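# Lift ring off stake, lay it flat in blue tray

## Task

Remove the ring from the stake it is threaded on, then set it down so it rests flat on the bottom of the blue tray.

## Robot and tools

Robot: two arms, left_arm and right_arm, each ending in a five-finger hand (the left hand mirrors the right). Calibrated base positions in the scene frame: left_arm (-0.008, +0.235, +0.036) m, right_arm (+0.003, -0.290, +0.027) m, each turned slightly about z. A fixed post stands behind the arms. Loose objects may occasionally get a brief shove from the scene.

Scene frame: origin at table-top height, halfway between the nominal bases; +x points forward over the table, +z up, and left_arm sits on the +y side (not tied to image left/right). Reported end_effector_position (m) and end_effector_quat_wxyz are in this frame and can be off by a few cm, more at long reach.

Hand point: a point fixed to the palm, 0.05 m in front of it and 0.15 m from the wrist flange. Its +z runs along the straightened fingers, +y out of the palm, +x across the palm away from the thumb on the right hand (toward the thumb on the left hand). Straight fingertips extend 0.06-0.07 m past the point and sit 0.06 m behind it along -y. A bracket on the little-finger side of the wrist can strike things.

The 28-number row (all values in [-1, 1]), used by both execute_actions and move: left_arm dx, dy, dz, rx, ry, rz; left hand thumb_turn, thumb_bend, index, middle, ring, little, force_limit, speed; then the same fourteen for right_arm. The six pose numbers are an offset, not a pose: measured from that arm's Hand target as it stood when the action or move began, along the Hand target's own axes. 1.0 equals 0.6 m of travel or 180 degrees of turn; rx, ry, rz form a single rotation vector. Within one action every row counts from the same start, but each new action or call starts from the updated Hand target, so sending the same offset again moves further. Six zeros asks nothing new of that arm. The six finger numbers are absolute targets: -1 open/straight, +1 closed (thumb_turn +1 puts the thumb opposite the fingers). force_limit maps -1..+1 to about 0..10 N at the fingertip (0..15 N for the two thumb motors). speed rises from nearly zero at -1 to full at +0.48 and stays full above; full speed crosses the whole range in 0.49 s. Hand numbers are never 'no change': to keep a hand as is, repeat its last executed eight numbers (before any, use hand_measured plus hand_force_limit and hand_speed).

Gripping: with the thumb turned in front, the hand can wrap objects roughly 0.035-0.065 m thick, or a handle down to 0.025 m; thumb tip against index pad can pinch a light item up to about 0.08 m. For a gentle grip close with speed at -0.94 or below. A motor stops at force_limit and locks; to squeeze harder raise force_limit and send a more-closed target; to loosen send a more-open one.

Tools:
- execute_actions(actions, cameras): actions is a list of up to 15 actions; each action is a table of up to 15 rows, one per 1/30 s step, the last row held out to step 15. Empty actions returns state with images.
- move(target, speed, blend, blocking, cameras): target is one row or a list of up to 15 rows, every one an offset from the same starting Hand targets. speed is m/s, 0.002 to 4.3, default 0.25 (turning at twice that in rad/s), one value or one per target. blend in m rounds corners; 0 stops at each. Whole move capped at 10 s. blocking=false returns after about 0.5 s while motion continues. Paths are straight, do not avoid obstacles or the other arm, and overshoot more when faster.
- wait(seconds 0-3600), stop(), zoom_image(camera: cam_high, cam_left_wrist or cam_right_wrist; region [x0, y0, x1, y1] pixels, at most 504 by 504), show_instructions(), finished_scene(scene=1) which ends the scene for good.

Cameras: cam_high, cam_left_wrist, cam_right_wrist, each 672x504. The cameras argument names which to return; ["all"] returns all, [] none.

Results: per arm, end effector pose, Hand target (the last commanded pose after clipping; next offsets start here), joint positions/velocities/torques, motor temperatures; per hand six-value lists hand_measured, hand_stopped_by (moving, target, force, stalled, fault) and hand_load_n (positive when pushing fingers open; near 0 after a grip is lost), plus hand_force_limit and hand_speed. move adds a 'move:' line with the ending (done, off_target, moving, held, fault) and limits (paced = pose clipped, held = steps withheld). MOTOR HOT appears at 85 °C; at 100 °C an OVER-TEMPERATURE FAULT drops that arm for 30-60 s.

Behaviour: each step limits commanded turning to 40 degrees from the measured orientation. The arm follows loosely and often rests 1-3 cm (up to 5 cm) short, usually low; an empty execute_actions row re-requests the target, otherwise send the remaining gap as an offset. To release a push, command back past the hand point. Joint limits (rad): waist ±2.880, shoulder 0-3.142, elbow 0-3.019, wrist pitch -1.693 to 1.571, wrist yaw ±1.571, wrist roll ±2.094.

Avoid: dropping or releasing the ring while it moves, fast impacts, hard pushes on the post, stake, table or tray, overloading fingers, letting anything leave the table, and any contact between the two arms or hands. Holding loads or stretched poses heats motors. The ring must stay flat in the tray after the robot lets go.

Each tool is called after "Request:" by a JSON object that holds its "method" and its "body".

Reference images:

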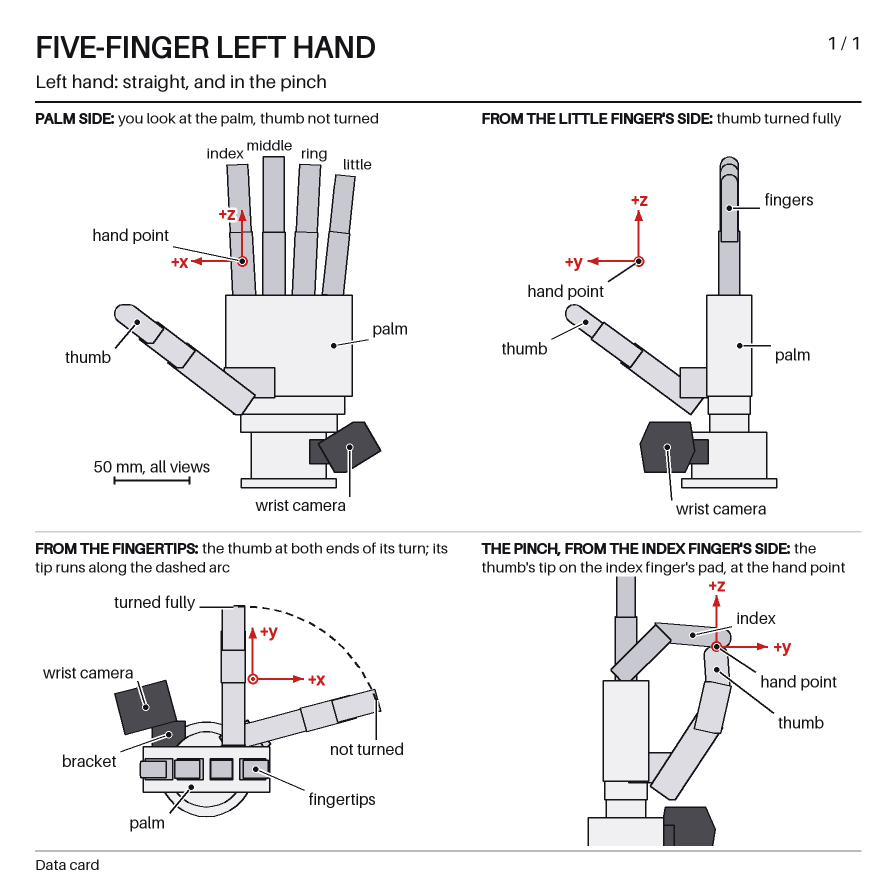

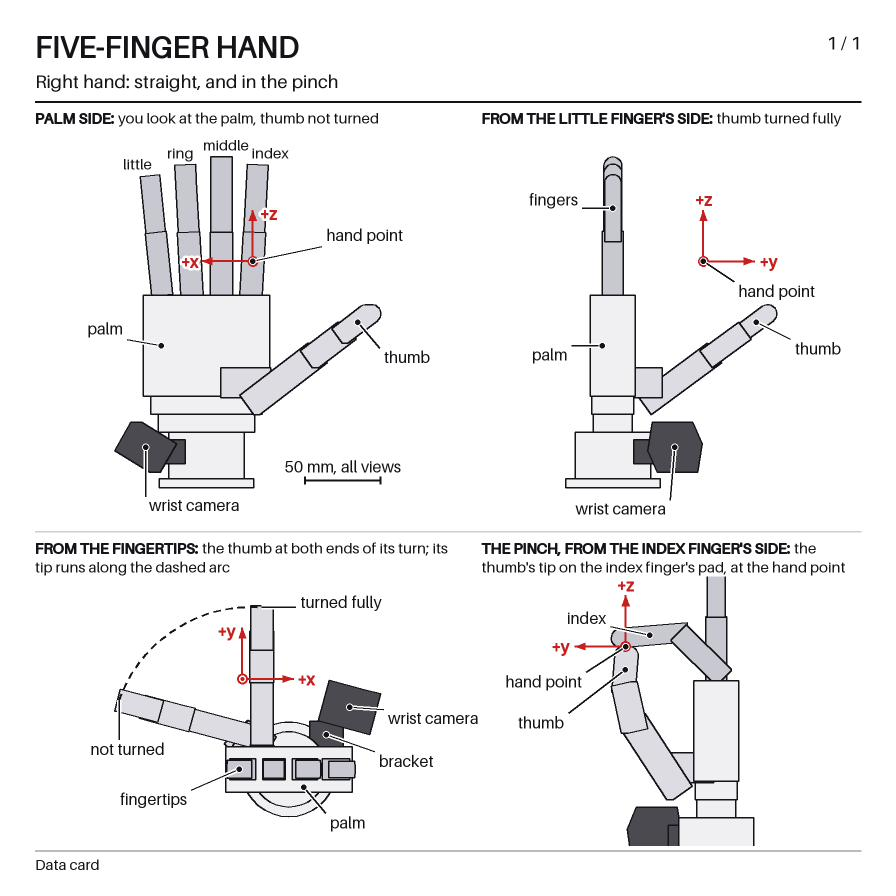

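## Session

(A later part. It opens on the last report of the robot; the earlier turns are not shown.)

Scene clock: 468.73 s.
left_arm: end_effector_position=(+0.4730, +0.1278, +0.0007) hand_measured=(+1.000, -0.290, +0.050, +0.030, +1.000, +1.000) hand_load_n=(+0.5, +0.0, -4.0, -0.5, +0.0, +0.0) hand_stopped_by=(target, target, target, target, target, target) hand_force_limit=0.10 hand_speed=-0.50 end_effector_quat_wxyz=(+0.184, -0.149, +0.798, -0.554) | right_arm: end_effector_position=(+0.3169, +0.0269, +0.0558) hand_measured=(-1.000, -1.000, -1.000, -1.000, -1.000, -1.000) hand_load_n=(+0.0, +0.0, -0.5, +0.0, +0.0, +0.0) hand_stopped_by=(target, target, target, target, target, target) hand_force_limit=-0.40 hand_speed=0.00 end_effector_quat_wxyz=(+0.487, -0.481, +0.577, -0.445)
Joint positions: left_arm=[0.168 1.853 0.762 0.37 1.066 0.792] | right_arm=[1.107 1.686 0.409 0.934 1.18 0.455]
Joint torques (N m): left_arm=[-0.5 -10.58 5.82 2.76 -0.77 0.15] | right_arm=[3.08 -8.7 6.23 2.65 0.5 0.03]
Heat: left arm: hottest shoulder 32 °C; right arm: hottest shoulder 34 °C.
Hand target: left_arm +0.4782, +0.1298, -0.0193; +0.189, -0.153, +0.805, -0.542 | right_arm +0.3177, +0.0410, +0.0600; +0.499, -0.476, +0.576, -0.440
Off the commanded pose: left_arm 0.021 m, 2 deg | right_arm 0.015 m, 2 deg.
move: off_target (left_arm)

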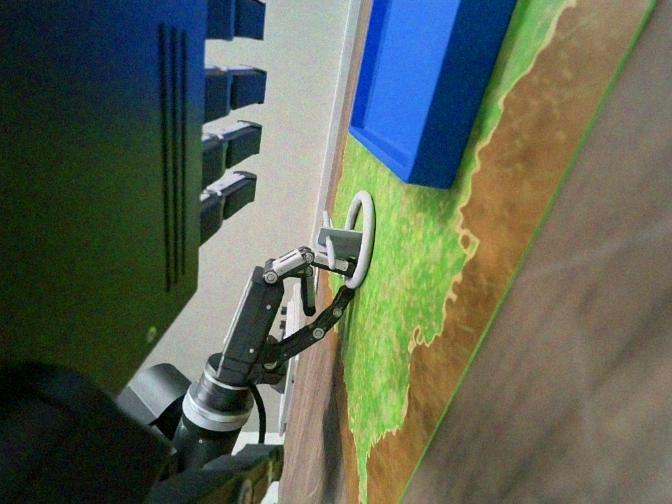

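Request:
{"method": "execute_actions", "body": {"actions": []}}

Request:
{"method": "zoom_image", "body": {"camera": "cam_high", "region": [305, 215, 355, 265]}}

Request:
{"method": "zoom_image", "body": {"camera": "cam_left_wrist", "region": [240, 160, 440, 340]}}

Scene clock: 469.17 s.
left_arm: end_effector_position=(+0.4730, +0.1278, +0.0007) hand_measured=(+1.000, -0.290, +0.050, +0.030, +1.000, +1.000) hand_load_n=(+0.5, +0.0, -3.5, -0.5, +0.0, +0.0) hand_stopped_by=(target, target, target, target, target, target) hand_force_limit=0.10 hand_speed=-0.50 end_effector_quat_wxyz=(+0.184, -0.149, +0.798, -0.554) | right_arm: end_effector_position=(+0.3169, +0.0269, +0.0558) hand_measured=(-1.000, -1.000, -1.000, -1.000, -1.000, -1.000) hand_load_n=(-0.5, +0.0, -0.5, +0.0, +0.0, +0.0) hand_stopped_by=(target, target, target, target, target, target) hand_force_limit=-0.40 hand_speed=0.00 end_effector_quat_wxyz=(+0.487, -0.481, +0.577, -0.445)
Joint positions: left_arm=[0.168 1.853 0.762 0.37 1.066 0.792] | right_arm=[1.107 1.686 0.409 0.934 1.18 0.455]
Joint velocities: within noise
Joint torques (N m): left_arm=[-0.5 -10.4 5.85 2.74 -0.77 0.15] | right_arm=[3.31 -9.7 6.02 2.7 0.55 0.07]
Motor temperatures (°C): left_arm=[28 32 30 28 30 26] | right_arm=[28 34 34 29 28 29]
Heat: left arm: hottest shoulder 32 °C; right arm: hottest shoulder 34 °C.
Hand target: left_arm +0.4782, +0.1298, -0.0193; +0.189, -0.153, +0.805, -0.542 | right_arm +0.3177, +0.0410, +0.0600; +0.499, -0.476, +0.576, -0.440
Off the commanded pose: left_arm 0.021 m, 2 deg | right_arm 0.015 m, 2 deg.

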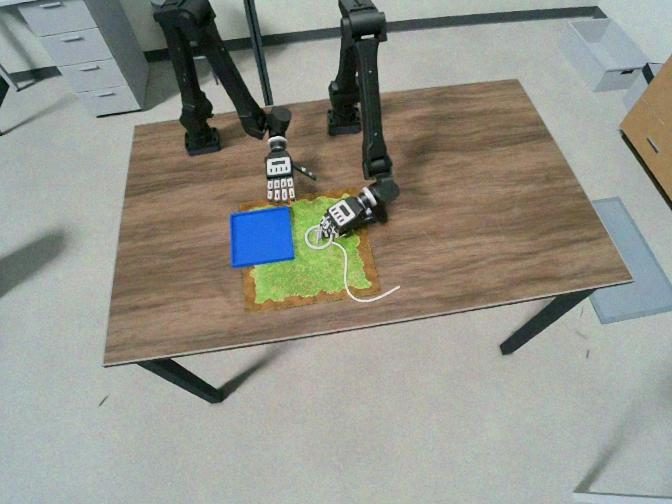

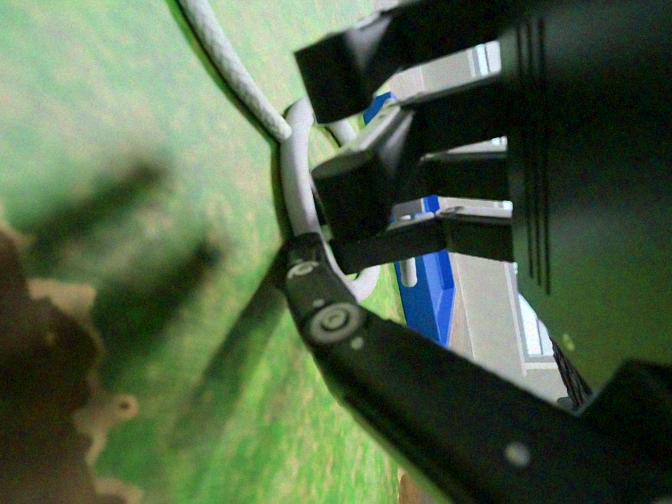

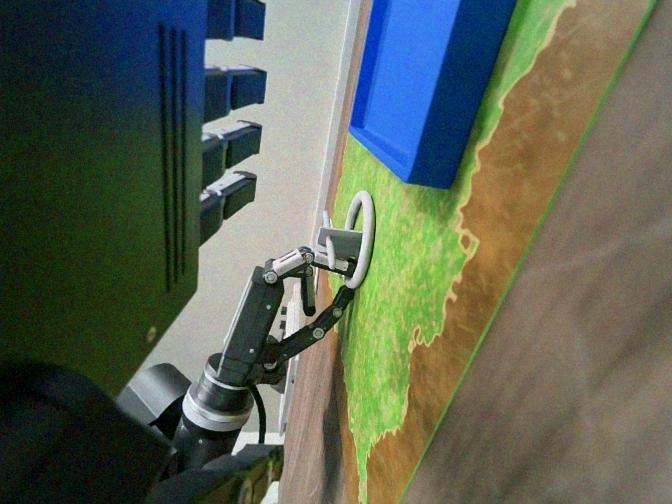

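Scaled by 10.080 from the camera's image (finer frame: 960x720).

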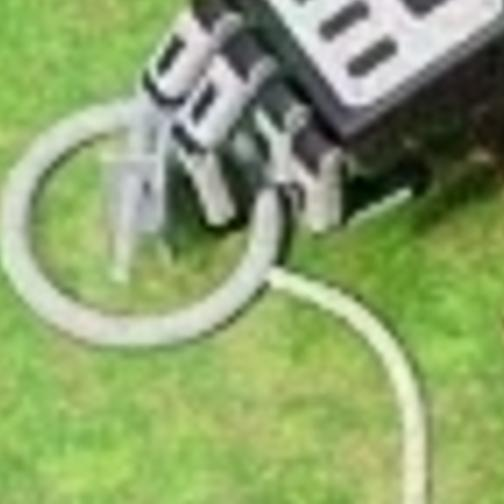

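Scaled by 2.520 from the camera's image (finer frame: 960x720).

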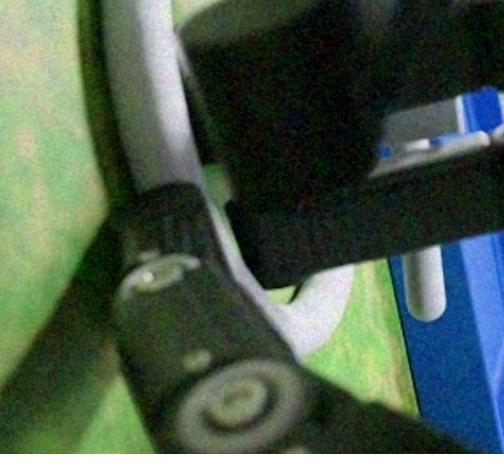

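Request:
{"method": "move", "body": {"target": [[0,0,0,0,0,0,1,-0.29,0.32,0.32,1,1,-0.45,-0.93,0,0,0,0,0,0,-1,-1,-1,-1,-1,-1,-0.4,0],[0.0088,-0.005,-0.0194,0,0,0,1,-0.29,0.32,0.32,1,1,-0.45,-0.93,0,0,0,0,0,0,-1,-1,-1,-1,-1,-1,-0.4,0]], "speed": 0.03, "cameras": ["cam_high","cam_right_wrist"]}}

Request:
{"method": "zoom_image", "body": {"camera": "cam_high", "region": [305, 215, 355, 265]}}

Scene clock: 472.13 s.
left_arm: end_effector_position=(+0.4721, +0.1275, +0.0008) hand_measured=(+1.000, -0.290, +0.154, +0.120, +1.000, +1.000) hand_load_n=(+0.0, +0.0, +3.0, +2.5, +0.0, +0.0) hand_stopped_by=(target, target, force, force, target, target) hand_force_limit=-0.45 hand_speed=-0.93 end_effector_quat_wxyz=(+0.185, -0.146, +0.798, -0.554) | right_arm: end_effector_position=(+0.3169, +0.0269, +0.0558) hand_measured=(-1.000, -1.000, -1.000, -1.000, -1.000, -1.000) hand_load_n=(+0.0, +0.5, +0.0, +0.0, +0.0, +0.0) hand_stopped_by=(target, target, target, target, target, target) hand_force_limit=-0.40 hand_speed=0.00 end_effector_quat_wxyz=(+0.487, -0.481, +0.577, -0.445)
Joint positions: left_arm=[0.168 1.852 0.758 0.375 1.068 0.796] | right_arm=[1.107 1.686 0.409 0.934 1.18 0.455]
Joint torques (N m): left_arm=[0.67 -12.81 4.23 1.44 -0.34 0.3] | right_arm=[2.61 -9 6.12 2.77 0.5 -0.05]
Heat: left arm: hottest shoulder 32 °C; right arm: hottest shoulder 34 °C.
Hand target: left_arm +0.4681, +0.1358, -0.0134; +0.189, -0.154, +0.805, -0.542 | right_arm +0.3177, +0.0410, +0.0600; +0.499, -0.476, +0.576, -0.440
Off the commanded pose: left_arm 0.017 m, 2 deg | right_arm 0.015 m, 2 deg.
move: off_target (left_arm)

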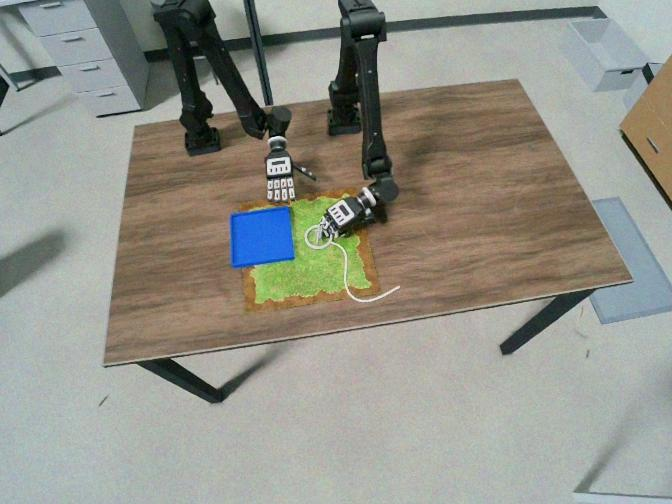

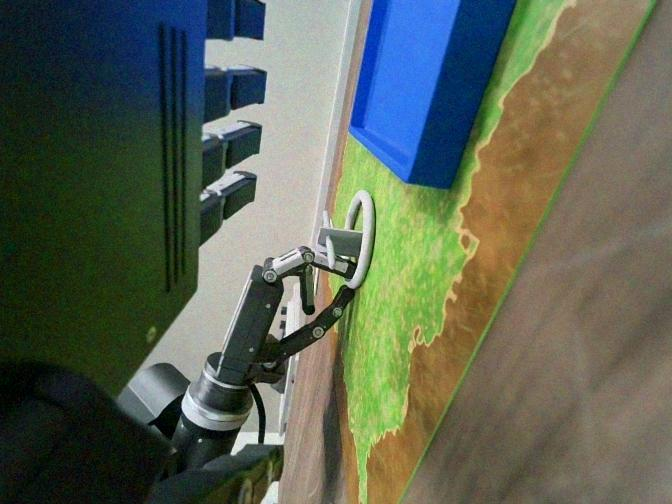

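Scaled by 10.080 from the camera's image (finer frame: 960x720).

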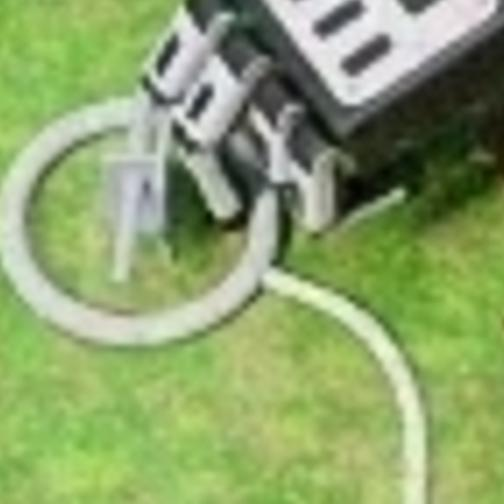

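Request:
{"method": "move", "body": {"target": [[-0.014,-0.0186,0.0076,0,0,0,1,-0.29,0.32,0.32,1,1,-0.45,-0.93,0,0,0,0,0,0,-1,-1,-1,-1,-1,-1,-0.4,0]], "speed": 0.03, "cameras": []}}

Scene clock: 473.67 s.
left_arm: end_effector_position=(+0.4717, +0.1287, +0.0013) hand_measured=(+1.000, -0.290, +0.154, +0.120, +1.000, +1.000) hand_load_n=(+0.0, +0.0, +2.5, +2.5, +0.0, +0.0) hand_stopped_by=(target, target, force, force, target, target) hand_force_limit=-0.45 hand_speed=-0.93 end_effector_quat_wxyz=(+0.184, -0.151, +0.800, -0.550) | right_arm: end_effector_position=(+0.3169, +0.0269, +0.0558) hand_measured=(-1.000, -1.000, -1.000, -1.000, -1.000, -1.000) hand_load_n=(+0.0, +0.0, +0.0, +0.0, +0.0, +0.0) hand_stopped_by=(target, target, target, target, target, target) hand_force_limit=-0.40 hand_speed=0.00 end_effector_quat_wxyz=(+0.487, -0.481, +0.577, -0.445)
Joint positions: left_arm=[0.168 1.845 0.758 0.359 1.057 0.796] | right_arm=[1.107 1.686 0.409 0.934 1.18 0.455]
Joint torques (N m): left_arm=[-0.26 -13.22 6.38 1.03 -0.25 0.15] | right_arm=[2.84 -9.17 6.01 2.66 0.54 0.05]
Heat: left arm: hottest shoulder 32 °C; right arm: hottest shoulder 34 °C.
Hand target: left_arm +0.4781, +0.1318, -0.0034; +0.189, -0.153, +0.805, -0.542 | right_arm +0.3177, +0.0410, +0.0600; +0.499, -0.476, +0.576, -0.440
Off the commanded pose: left_arm 0.009 m, 1 deg | right_arm 0.015 m, 2 deg.
move: done

Now squeeze harder at light mat pressure.

Request:
{"method": "move", "body": {"target": [[0,0,0,0,0,0,1,-0.29,0.4,0.4,1,1,0.1,-0.94,0,0,0,0,0,0,-1,-1,-1,-1,-1,-1,-0.4,0]], "speed": 0.03, "cameras": ["cam_high","cam_right_wrist"]}}

Request:
{"method": "zoom_image", "body": {"camera": "cam_right_wrist", "region": [300, 230, 370, 320]}}

Scene clock: 474.57 s.
left_arm: end_effector_position=(+0.4725, +0.1288, +0.0035) hand_measured=(+1.000, -0.292, +0.218, +0.174, +1.000, +1.000) hand_load_n=(+0.0, +6.5, +5.5, +4.5, +0.0, +0.0) hand_stopped_by=(target, target, force, force, target, target) hand_force_limit=0.10 hand_speed=-0.94 end_effector_quat_wxyz=(+0.186, -0.150, +0.800, -0.550) | right_arm: end_effector_position=(+0.3169, +0.0269, +0.0558) hand_measured=(-1.000, -1.000, -1.000, -1.000, -1.000, -1.000) hand_load_n=(-0.5, +0.0, +0.0, +0.0, +0.0, +0.0) hand_stopped_by=(target, target, target, target, target, target) hand_force_limit=-0.40 hand_speed=0.00 end_effector_quat_wxyz=(+0.487, -0.481, +0.577, -0.445)
Joint positions: left_arm=[0.168 1.84 0.758 0.359 1.057 0.796] | right_arm=[1.107 1.686 0.409 0.934 1.18 0.455]
Joint torques (N m): left_arm=[-0.32 -13.04 6.48 1.06 -0.27 0.15] | right_arm=[2.37 -9.7 6.46 2.48 0.48 0.04]
Heat: left arm: hottest shoulder 32 °C; right arm: hottest shoulder 34 °C.
Hand target: left_arm +0.4782, +0.1318, -0.0033; +0.189, -0.153, +0.805, -0.542 | right_arm +0.3177, +0.0410, +0.0600; +0.499, -0.476, +0.576, -0.440
Off the commanded pose: left_arm 0.009 m, 1 deg | right_arm 0.015 m, 2 deg.
move: done

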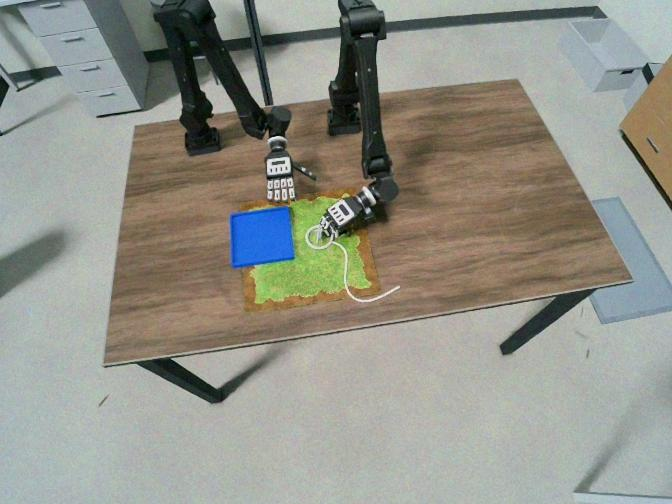

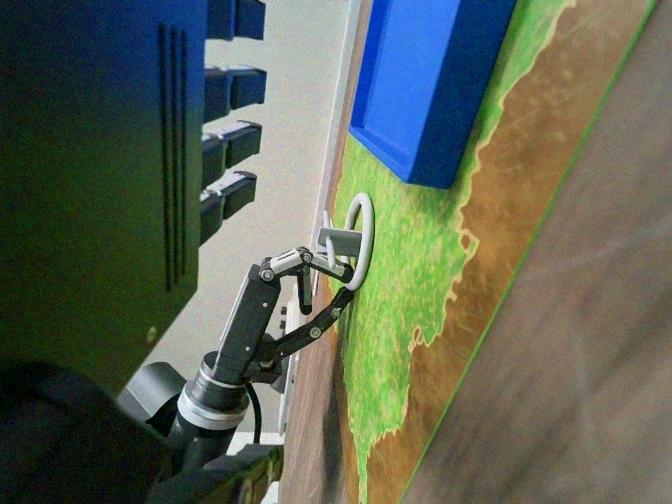

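Scaled by 5.600 from the camera's image (finer frame: 960x720).

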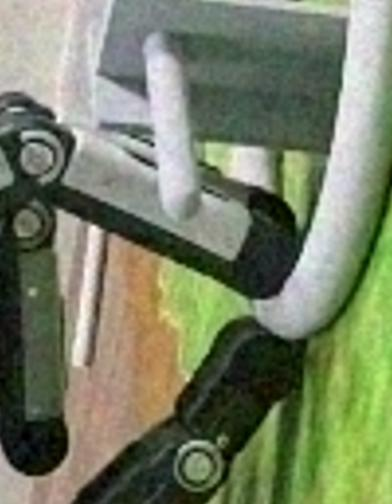

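Request:
{"method": "move", "body": {"target": [[0,0,0,0,0,0,1,-0.23,0.1,0.07,1,1,0.1,-0.5,0,0,0,0,0,0,-1,-1,-1,-1,-1,-1,-0.4,0],[0.0028,0.022,0.008,0,0,0,1,-0.23,0.1,0.07,1,1,0.1,-0.5,0,0,0,0,0,0,-1,-1,-1,-1,-1,-1,-0.4,0]], "speed": 0.03, "cameras": ["cam_high","cam_right_wrist"]}}

Request:
{"method": "zoom_image", "body": {"camera": "cam_right_wrist", "region": [300, 230, 370, 320]}}

Scene clock: 477.20 s.
left_arm: end_effector_position=(+0.4748, +0.1302, +0.0007) hand_measured=(+1.000, -0.230, +0.100, +0.070, +1.000, +1.000) hand_load_n=(+0.0, +0.0, +0.0, +0.0, +0.0, +0.0) hand_stopped_by=(target, target, target, target, target, target) hand_force_limit=0.10 hand_speed=-0.50 end_effector_quat_wxyz=(+0.191, -0.150, +0.801, -0.548) | right_arm: end_effector_position=(+0.3169, +0.0269, +0.0558) hand_measured=(-1.000, -1.000, -1.000, -1.000, -1.000, -1.000) hand_load_n=(+0.0, +0.0, +0.0, +0.0, +0.0, +0.0) hand_stopped_by=(target, target, target, target, target, target) hand_force_limit=-0.40 hand_speed=0.00 end_effector_quat_wxyz=(+0.487, -0.481, +0.577, -0.445)
Joint positions: left_arm=[0.168 1.848 0.758 0.375 1.049 0.796] | right_arm=[1.107 1.686 0.409 0.934 1.18 0.455]
Joint torques (N m): left_arm=[-0.09 -10.52 6.31 2.04 0.12 0.17] | right_arm=[2.67 -9 6.01 2.52 0.51 0.03]
Heat: left arm: hottest shoulder 32 °C; right arm: hottest shoulder 34 °C.
Hand target: left_arm +0.4784, +0.1321, -0.0175; +0.189, -0.154, +0.805, -0.541 | right_arm +0.3177, +0.0410, +0.0600; +0.499, -0.476, +0.576, -0.440
Off the commanded pose: left_arm 0.019 m, 1 deg | right_arm 0.015 m, 2 deg.
move: off_target (left_arm)

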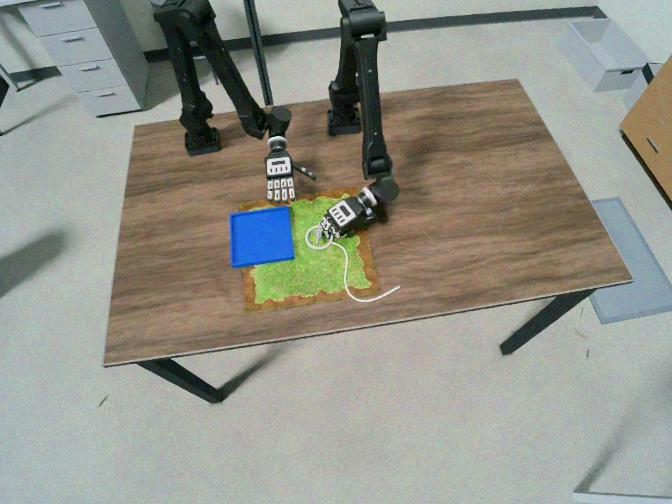

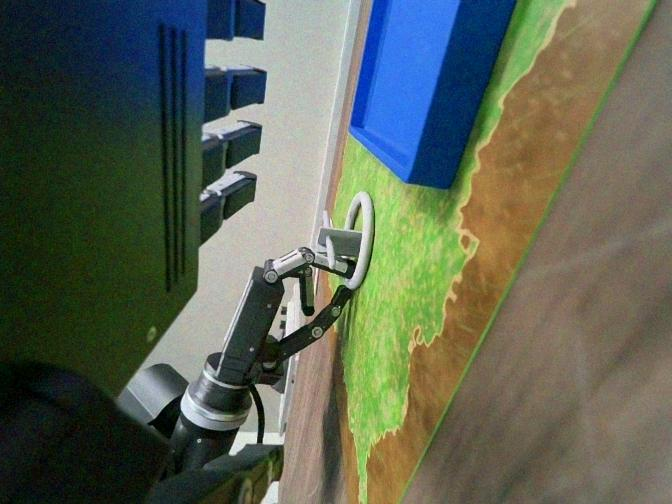

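Scaled by 5.600 from the camera's image (finer frame: 960x720).

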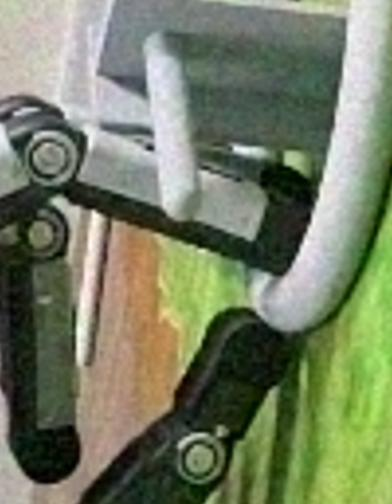

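Request:
{"method": "move", "body": {"target": [[-0.0032,-0.0217,-0.008,0,0,0,1,-0.23,0.1,0.07,1,1,0.1,-0.5,0,0,0,0,0,0,-1,-1,-1,-1,-1,-1,-0.4,0],[-0.0032,-0.0217,-0.008,0,0,0,1,-0.23,0.35,0.35,1,1,-0.35,-0.94,0,0,0,0,0,0,-1,-1,-1,-1,-1,-1,-0.4,0]], "speed": 0.03, "cameras": ["cam_high","cam_right_wrist"]}}

Request:
{"method": "zoom_image", "body": {"camera": "cam_right_wrist", "region": [300, 230, 370, 320]}}

Scene clock: 478.97 s.
left_arm: end_effector_position=(+0.4737, +0.1303, +0.0010) hand_measured=(+1.000, -0.230, +0.144, +0.090, +1.000, +1.000) hand_load_n=(+0.0, +1.0, +3.5, +2.0, +0.0, +0.0) hand_stopped_by=(target, target, force, force, target, target) hand_force_limit=-0.35 hand_speed=-0.94 end_effector_quat_wxyz=(+0.189, -0.152, +0.801, -0.547) | right_arm: end_effector_position=(+0.3169, +0.0269, +0.0558) hand_measured=(-1.000, -1.000, -1.000, -1.000, -1.000, -1.000) hand_load_n=(-0.5, +0.0, +0.0, +0.0, +0.0, +0.0) hand_stopped_by=(target, target, target, target, target, target) hand_force_limit=-0.40 hand_speed=0.00 end_effector_quat_wxyz=(+0.487, -0.481, +0.577, -0.445)
Joint positions: left_arm=[0.168 1.844 0.759 0.362 1.047 0.797] | right_arm=[1.107 1.686 0.409 0.934 1.18 0.455]
Joint torques (N m): left_arm=[-0.38 -13.27 6.45 0.91 0.21 0.14] | right_arm=[2.32 -9.23 6.16 2.65 0.44 0.02]
Heat: left arm: hottest shoulder 32 °C; right arm: hottest shoulder 34 °C.
Hand target: left_arm +0.4783, +0.1321, -0.0035; +0.189, -0.154, +0.805, -0.542 | right_arm +0.3177, +0.0410, +0.0600; +0.499, -0.476, +0.576, -0.440
Off the commanded pose: left_arm 0.007 m, 1 deg | right_arm 0.015 m, 2 deg.
move: done

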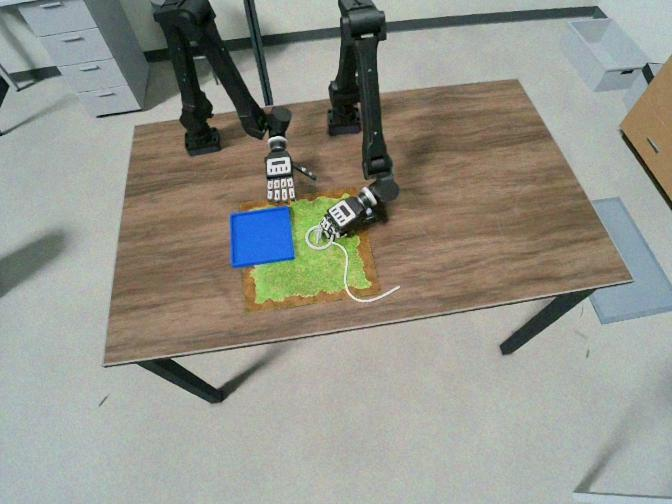

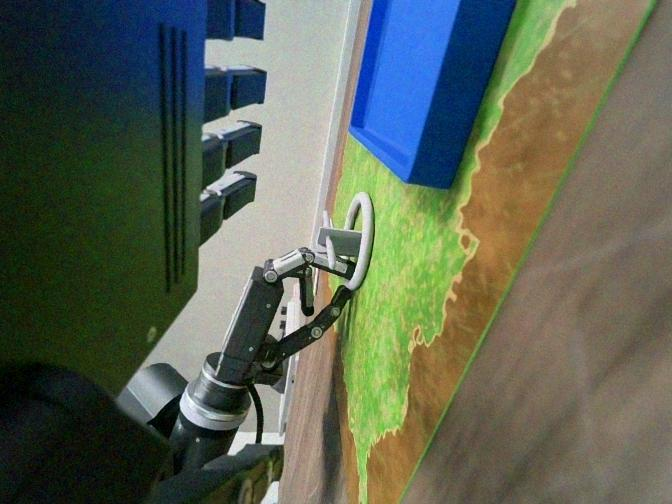

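Scaled by 5.600 from the camera's image (finer frame: 960x720).

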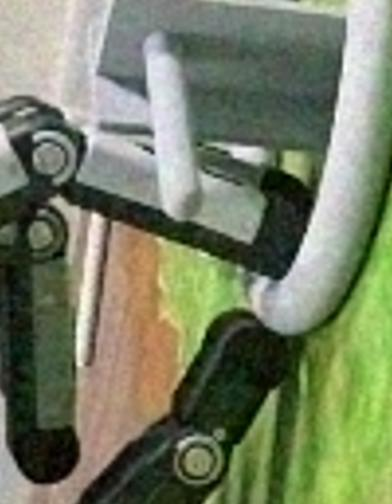

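Request:
{"method": "move", "body": {"target": [[0,0,0,0,0,0,1,-0.23,0.38,0.38,1,1,0.0,-0.94,0,0,0,0,0,0,-1,-1,-1,-1,-1,-1,-0.4,0]], "speed": 0.03, "cameras": ["cam_high","cam_right_wrist"]}}

Request:
{"method": "zoom_image", "body": {"camera": "cam_right_wrist", "region": [300, 230, 370, 320]}}

Scene clock: 479.83 s.
left_arm: end_effector_position=(+0.4742, +0.1304, +0.0014) hand_measured=(+1.000, -0.230, +0.160, +0.112, +1.000, +1.000) hand_load_n=(+0.0, +3.5, +4.5, +4.5, +0.0, +0.0) hand_stopped_by=(target, target, force, force, target, target) hand_force_limit=0.00 hand_speed=-0.94 end_effector_quat_wxyz=(+0.189, -0.152, +0.801, -0.547) | right_arm: end_effector_position=(+0.3169, +0.0269, +0.0558) hand_measured=(-1.000, -1.000, -1.000, -1.000, -1.000, -1.000) hand_load_n=(+0.0, +0.0, +0.0, +0.0, +0.0, +0.0) hand_stopped_by=(target, target, target, target, target, target) hand_force_limit=-0.40 hand_speed=0.00 end_effector_quat_wxyz=(+0.487, -0.481, +0.577, -0.445)
Joint positions: left_arm=[0.168 1.844 0.759 0.362 1.047 0.797] | right_arm=[1.107 1.686 0.409 0.934 1.18 0.455]
Joint torques (N m): left_arm=[-0.32 -12.98 6.43 0.92 0.21 0.15] | right_arm=[3.02 -8.88 6.08 2.56 0.51 0.09]
Heat: left arm: hottest shoulder 32 °C; right arm: hottest shoulder 34 °C.
Hand target: left_arm +0.4783, +0.1321, -0.0036; +0.189, -0.154, +0.805, -0.542 | right_arm +0.3177, +0.0410, +0.0600; +0.499, -0.476, +0.576, -0.440
Off the commanded pose: left_arm 0.007 m, 1 deg | right_arm 0.015 m, 2 deg.
move: done

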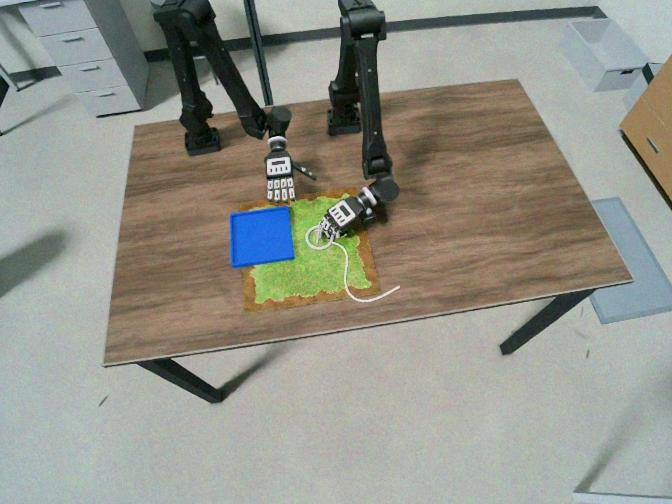

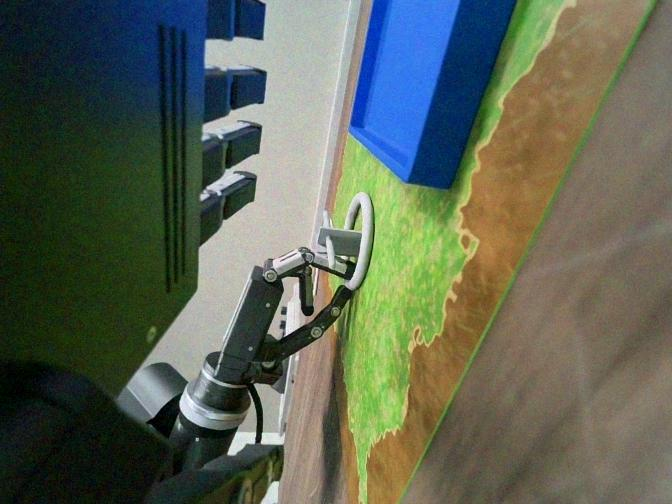

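Scaled by 5.600 from the camera's image (finer frame: 960x720).

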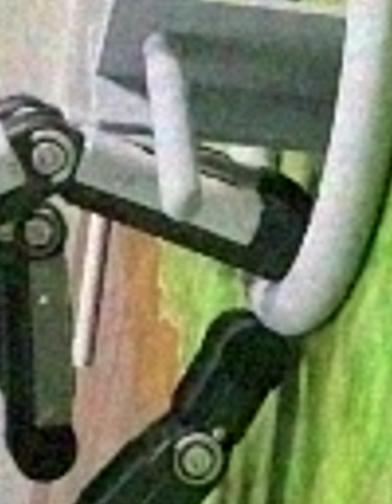

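Request:
{"method": "move", "body": {"target": [[-0.0087,-0.0189,-0.0037,0,0,0,1,-0.23,0.38,0.38,1,1,0.0,-0.94,0,0,0,0,0,0,-1,-1,-1,-1,-1,-1,-0.4,0]], "speed": 0.03, "cameras": ["cam_right_wrist"]}}

Request:
{"method": "zoom_image", "body": {"camera": "cam_right_wrist", "region": [300, 230, 370, 320]}}

Scene clock: 481.10 s.
left_arm: end_effector_position=(+0.4727, +0.1311, +0.0039) hand_measured=(+1.000, -0.230, +0.160, +0.112, +1.000, +1.000) hand_load_n=(-0.5, +0.5, +0.5, +0.5, +0.0, +0.0) hand_stopped_by=(target, target, force, force, target, target) hand_force_limit=0.00 hand_speed=-0.94 end_effector_quat_wxyz=(+0.181, -0.160, +0.804, -0.544) | right_arm: end_effector_position=(+0.3169, +0.0269, +0.0558) hand_measured=(-1.000, -1.000, -1.000, -1.000, -1.000, -1.000) hand_load_n=(+0.0, +0.0, +0.0, +0.0, +0.0, +0.0) hand_stopped_by=(target, target, target, target, target, target) hand_force_limit=-0.40 hand_speed=0.00 end_effector_quat_wxyz=(+0.487, -0.481, +0.577, -0.445)
Joint positions: left_arm=[0.168 1.831 0.765 0.321 1.04 0.797] | right_arm=[1.107 1.686 0.409 0.934 1.18 0.455]
Joint torques (N m): left_arm=[-0.38 -14.27 7.17 1.03 0.52 0.12] | right_arm=[3.02 -9.41 5.97 2.67 0.52 0.01]
Heat: left arm: hottest shoulder 32 °C; right arm: hottest shoulder 34 °C.
Hand target: left_arm +0.4824, +0.1321, +0.0086; +0.189, -0.153, +0.805, -0.542 | right_arm +0.3177, +0.0410, +0.0600; +0.499, -0.476, +0.576, -0.440
Off the commanded pose: left_arm 0.011 m, 1 deg | right_arm 0.015 m, 2 deg.
move: off_target (left_arm)

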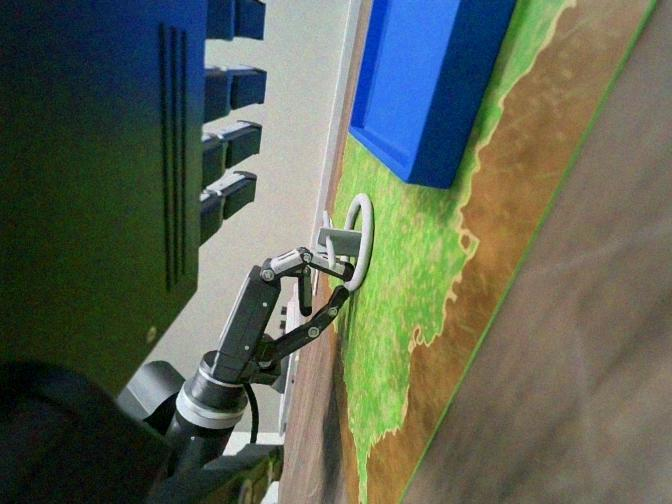

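Scaled by 5.600 from the camera's image (finer frame: 960x720).

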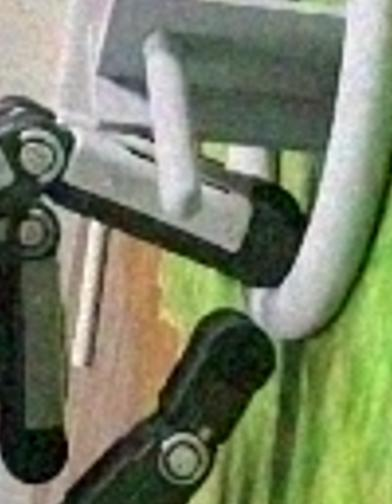

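Request:
{"method": "zoom_image", "body": {"camera": "cam_right_wrist", "region": [325, 250, 375, 300]}}

Request:
{"method": "zoom_image", "body": {"camera": "cam_left_wrist", "region": [240, 160, 440, 340]}}

Scaled by 10.080 from the camera's image (finer frame: 960x720).

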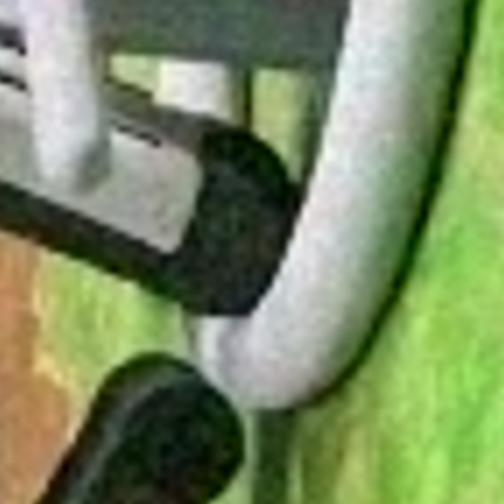

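This scene's latest camera images include none from cam_left_wrist. They are from: cam_right_wrist. cam_left_wrist's image comes with the result of a call that names it in "cameras".

Request:
{"method": "move", "body": {"target": [[0,0,0,0,0,0,1,-0.23,0.1,0.07,1,1,0.0,-0.5,0,0,0,0,0,0,-1,-1,-1,-1,-1,-1,-0.4,0],[-0.0116,-0.0775,-0.0285,0,0,0,1,-0.32,0.0,-0.05,1,1,0.0,-0.5,0,0,0,0,0,0,-1,-1,-1,-1,-1,-1,-0.4,0],[-0.0073,-0.078,-0.029,0.00995,0.0513,0.0467,1,-0.32,0.0,-0.05,1,1,0.0,-0.5,0,0,0,0,0,0,-1,-1,-1,-1,-1,-1,-0.4,0]], "speed": 0.06, "cameras": ["all"]}}

Request:
{"method": "zoom_image", "body": {"camera": "cam_high", "region": [305, 215, 355, 265]}}

Request:
{"method": "zoom_image", "body": {"camera": "cam_right_wrist", "region": [280, 190, 390, 310]}}

Scene clock: 495.63 s.
left_arm: end_effector_position=(+0.4685, +0.1278, +0.0604) hand_measured=(+1.000, -0.320, +0.000, -0.050, +1.000, +1.000) hand_load_n=(-0.5, +0.0, +0.0, +0.0, +0.0, +0.0) hand_stopped_by=(target, target, target, target, target, target) hand_force_limit=0.00 hand_speed=-0.50 end_effector_quat_wxyz=(+0.162, -0.050, +0.818, -0.550) | right_arm: end_effector_position=(+0.3169, +0.0269, +0.0558) hand_measured=(-1.000, -1.000, -1.000, -1.000, -1.000, -1.000) hand_load_n=(-0.5, +0.0, +0.0, +0.0, +0.0, +0.0) hand_stopped_by=(target, target, target, target, target, target) hand_force_limit=-0.40 hand_speed=0.00 end_effector_quat_wxyz=(+0.487, -0.481, +0.577, -0.445)
Joint positions: left_arm=[0.168 1.711 0.884 -0.173 1.151 1.184] | right_arm=[1.107 1.686 0.409 0.934 1.18 0.455]
Joint torques (N m): left_arm=[0.09 -12.22 9.26 0.88 1.01 0.13] | right_arm=[3.08 -8.76 6.08 2.61 0.48 0.08]
Heat: left arm: hottest shoulder 32 °C; right arm: hottest shoulder 34 °C.
Hand target: left_arm +0.4801, +0.1311, +0.0585; +0.165, -0.047, +0.818, -0.549 | right_arm +0.3177, +0.0410, +0.0600; +0.499, -0.476, +0.576, -0.440
Off the commanded pose: left_arm 0.012 m, 0 deg | right_arm 0.015 m, 2 deg.
move: off_target (left_arm); target 2's new numbers were sent with left_arm's hand 0.014 m and 2 deg from that target

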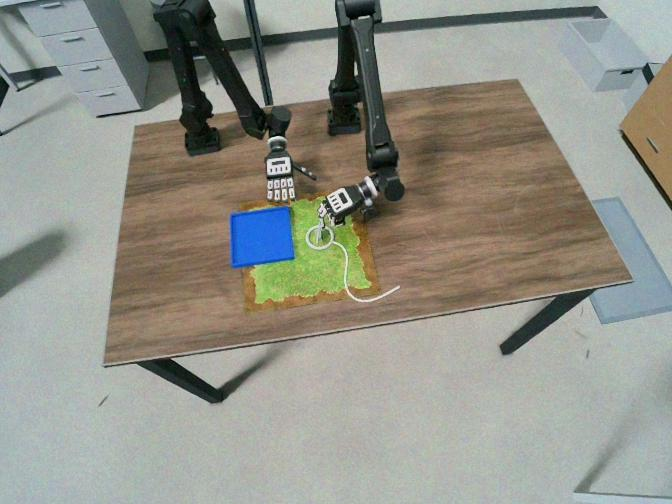

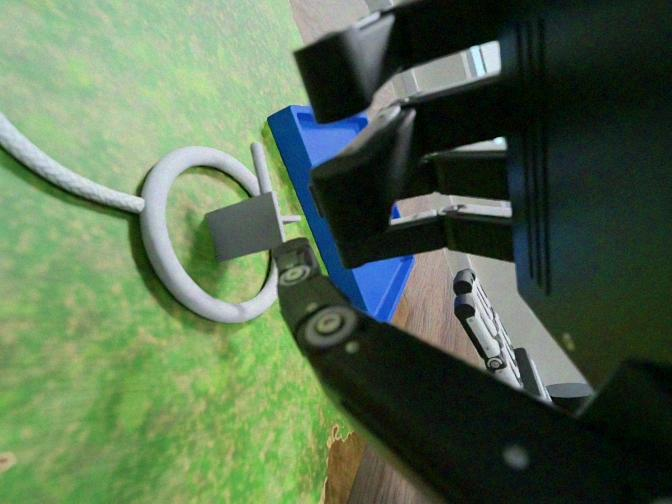

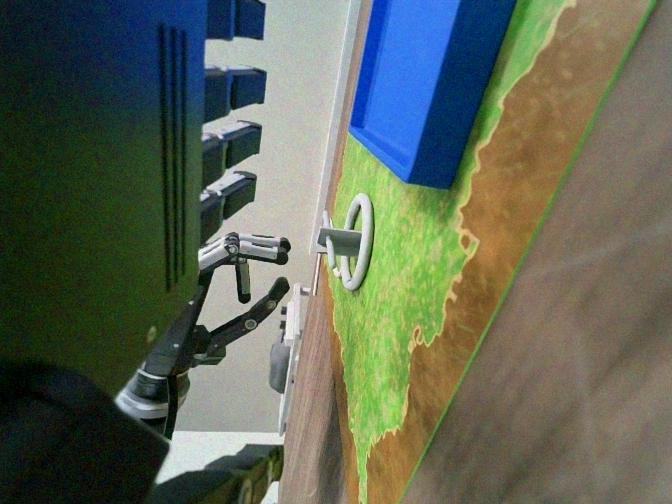

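Scaled by 10.080 from the camera's image (finer frame: 960x720).

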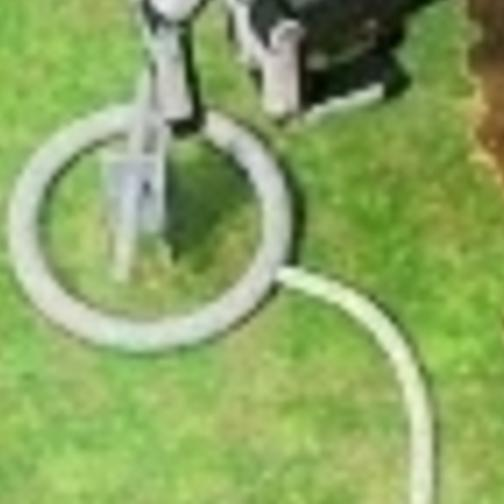

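Scaled by 4.200 from the camera's image (finer frame: 960x720).

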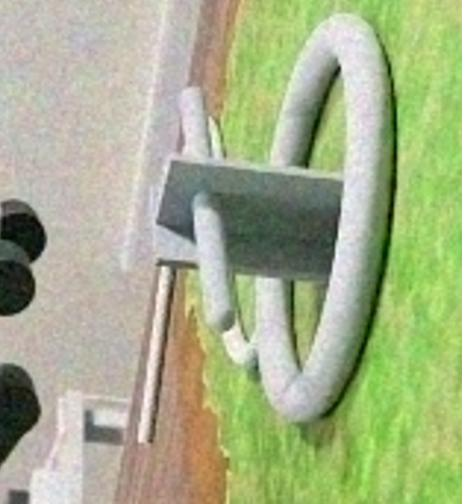

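Request:
{"method": "move", "body": {"target": [[-0.0028,0.0574,0.0171,0,0,0,1,-0.32,0.0,-0.05,1,1,0.0,-0.5,0,0,0,0,0,0,-1,-1,-1,-1,-1,-1,-0.4,0]], "speed": 0.06, "cameras": ["all"]}}

Request:
{"method": "zoom_image", "body": {"camera": "cam_high", "region": [305, 215, 355, 265]}}

Request:
{"method": "zoom_image", "body": {"camera": "cam_right_wrist", "region": [280, 190, 390, 310]}}

Scene clock: 497.67 s.
left_arm: end_effector_position=(+0.4739, +0.1300, +0.0263) hand_measured=(+1.000, -0.320, +0.000, -0.050, +1.000, +1.000) hand_load_n=(+0.0, +0.0, -1.0, +0.0, +0.0, +0.0) hand_stopped_by=(target, target, target, target, target, target) hand_force_limit=0.00 hand_speed=-0.50 end_effector_quat_wxyz=(+0.153, -0.053, +0.819, -0.551) | right_arm: end_effector_position=(+0.3169, +0.0269, +0.0558) hand_measured=(-1.000, -1.000, -1.000, -1.000, -1.000, -1.000) hand_load_n=(+0.0, +0.0, +0.0, +0.0, +0.0, +0.0) hand_stopped_by=(target, target, target, target, target, target) hand_force_limit=-0.40 hand_speed=0.00 end_effector_quat_wxyz=(+0.487, -0.481, +0.577, -0.445)
Joint positions: left_arm=[0.173 1.805 0.9 -0.131 1.157 1.203] | right_arm=[1.107 1.686 0.409 0.934 1.18 0.455]
Joint torques (N m): left_arm=[0.44 -12.92 8.5 1.76 0.96 0.13] | right_arm=[3.14 -9.47 6.11 2.55 0.48 0.06]
Heat: left arm: hottest shoulder 32 °C; right arm: hottest shoulder 34 °C.
Hand target: left_arm +0.4886, +0.1358, +0.0240; +0.165, -0.047, +0.818, -0.549 | right_arm +0.3177, +0.0410, +0.0600; +0.499, -0.476, +0.576, -0.440
Off the commanded pose: left_arm 0.016 m, 1 deg | right_arm 0.015 m, 2 deg.
move: off_target (left_arm)

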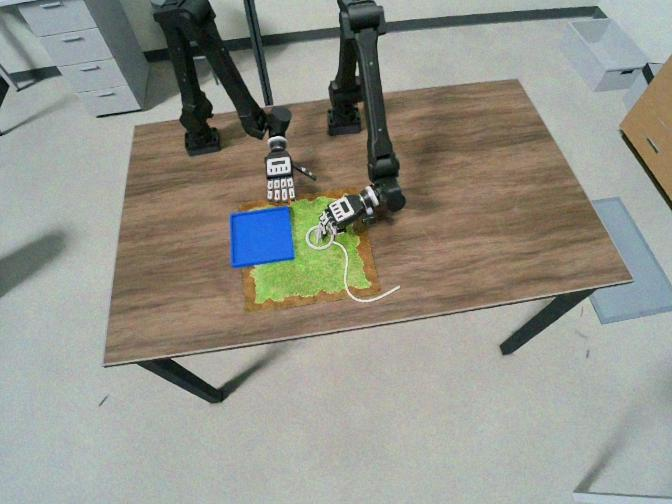

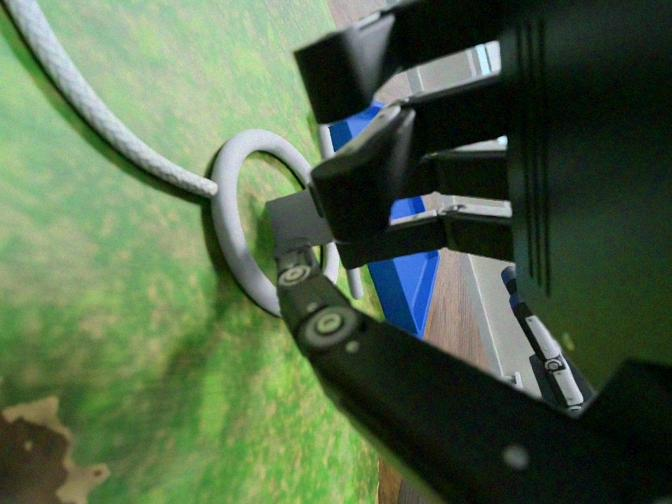

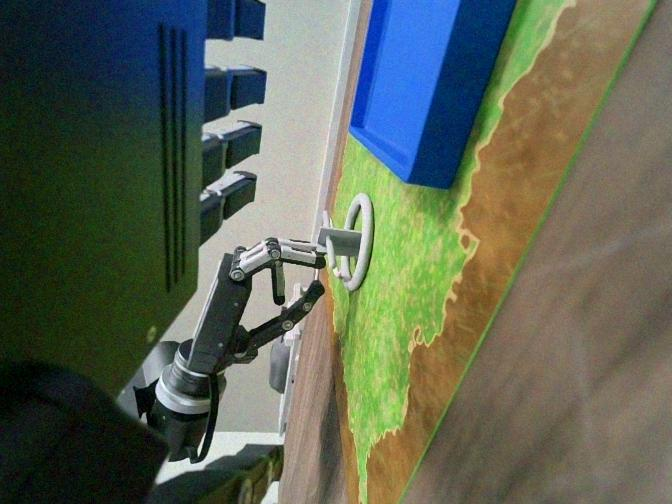

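Scaled by 10.080 from the camera's image (finer frame: 960x720).

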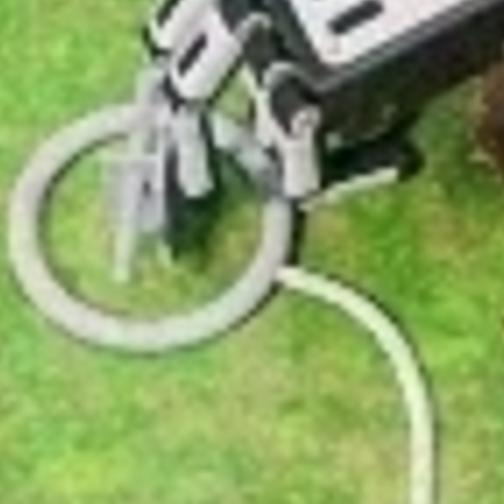

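Scaled by 4.200 from the camera's image (finer frame: 960x720).

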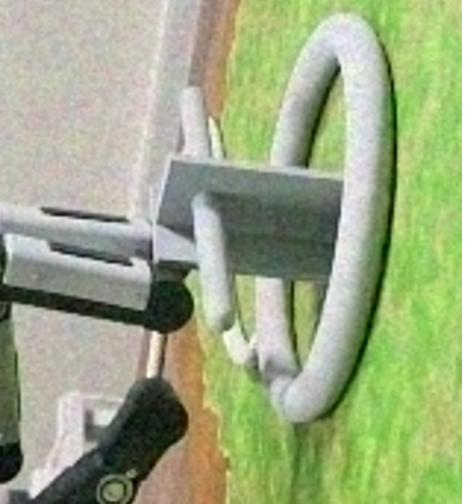

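Request:
{"method": "move", "body": {"target": [[0,0,0,0,0,0,1,-0.32,0.08,0.04,1,1,0.0,-0.5,0,0,0,0,0,0,-1,-1,-1,-1,-1,-1,-0.4,0],[-0.0217,-0.0221,-0.0148,0,0,0,1,-0.32,0.08,0.04,1,1,0.0,-0.5,0,0,0,0,0,0,-1,-1,-1,-1,-1,-1,-0.4,0]], "speed": 0.06, "cameras": []}}

Scene clock: 500.53 s.
left_arm: end_effector_position=(+0.4828, +0.1350, +0.0347) hand_measured=(+1.000, -0.320, +0.080, +0.040, +1.000, +1.000) hand_load_n=(+0.0, +0.0, +0.0, +0.0, +0.0, +0.0) hand_stopped_by=(target, target, target, target, target, target) hand_force_limit=0.00 hand_speed=-0.50 end_effector_quat_wxyz=(+0.152, -0.053, +0.819, -0.551) | right_arm: end_effector_position=(+0.3169, +0.0269, +0.0558) hand_measured=(-1.000, -1.000, -1.000, -1.000, -1.000, -1.000) hand_load_n=(+0.0, +0.5, +0.0, +0.0, +0.0, +0.0) hand_stopped_by=(target, target, target, target, target, target) hand_force_limit=-0.40 hand_speed=0.00 end_effector_quat_wxyz=(+0.487, -0.481, +0.577, -0.445)
Joint positions: left_arm=[0.181 1.805 0.939 -0.192 1.161 1.224] | right_arm=[1.107 1.686 0.409 0.934 1.18 0.455]
Joint torques (N m): left_arm=[0.5 -15.15 8.76 0.84 1.04 0.12] | right_arm=[3.08 -10.29 6.15 2.65 0.49 0.05]
Heat: left arm: hottest shoulder 32 °C; right arm: hottest shoulder 34 °C.
Hand target: left_arm +0.4965, +0.1420, +0.0419; +0.165, -0.047, +0.818, -0.549 | right_arm +0.3177, +0.0410, +0.0600; +0.499, -0.476, +0.576, -0.440
Off the commanded pose: left_arm 0.017 m, 2 deg | right_arm 0.015 m, 2 deg.
move: off_target (left_arm)


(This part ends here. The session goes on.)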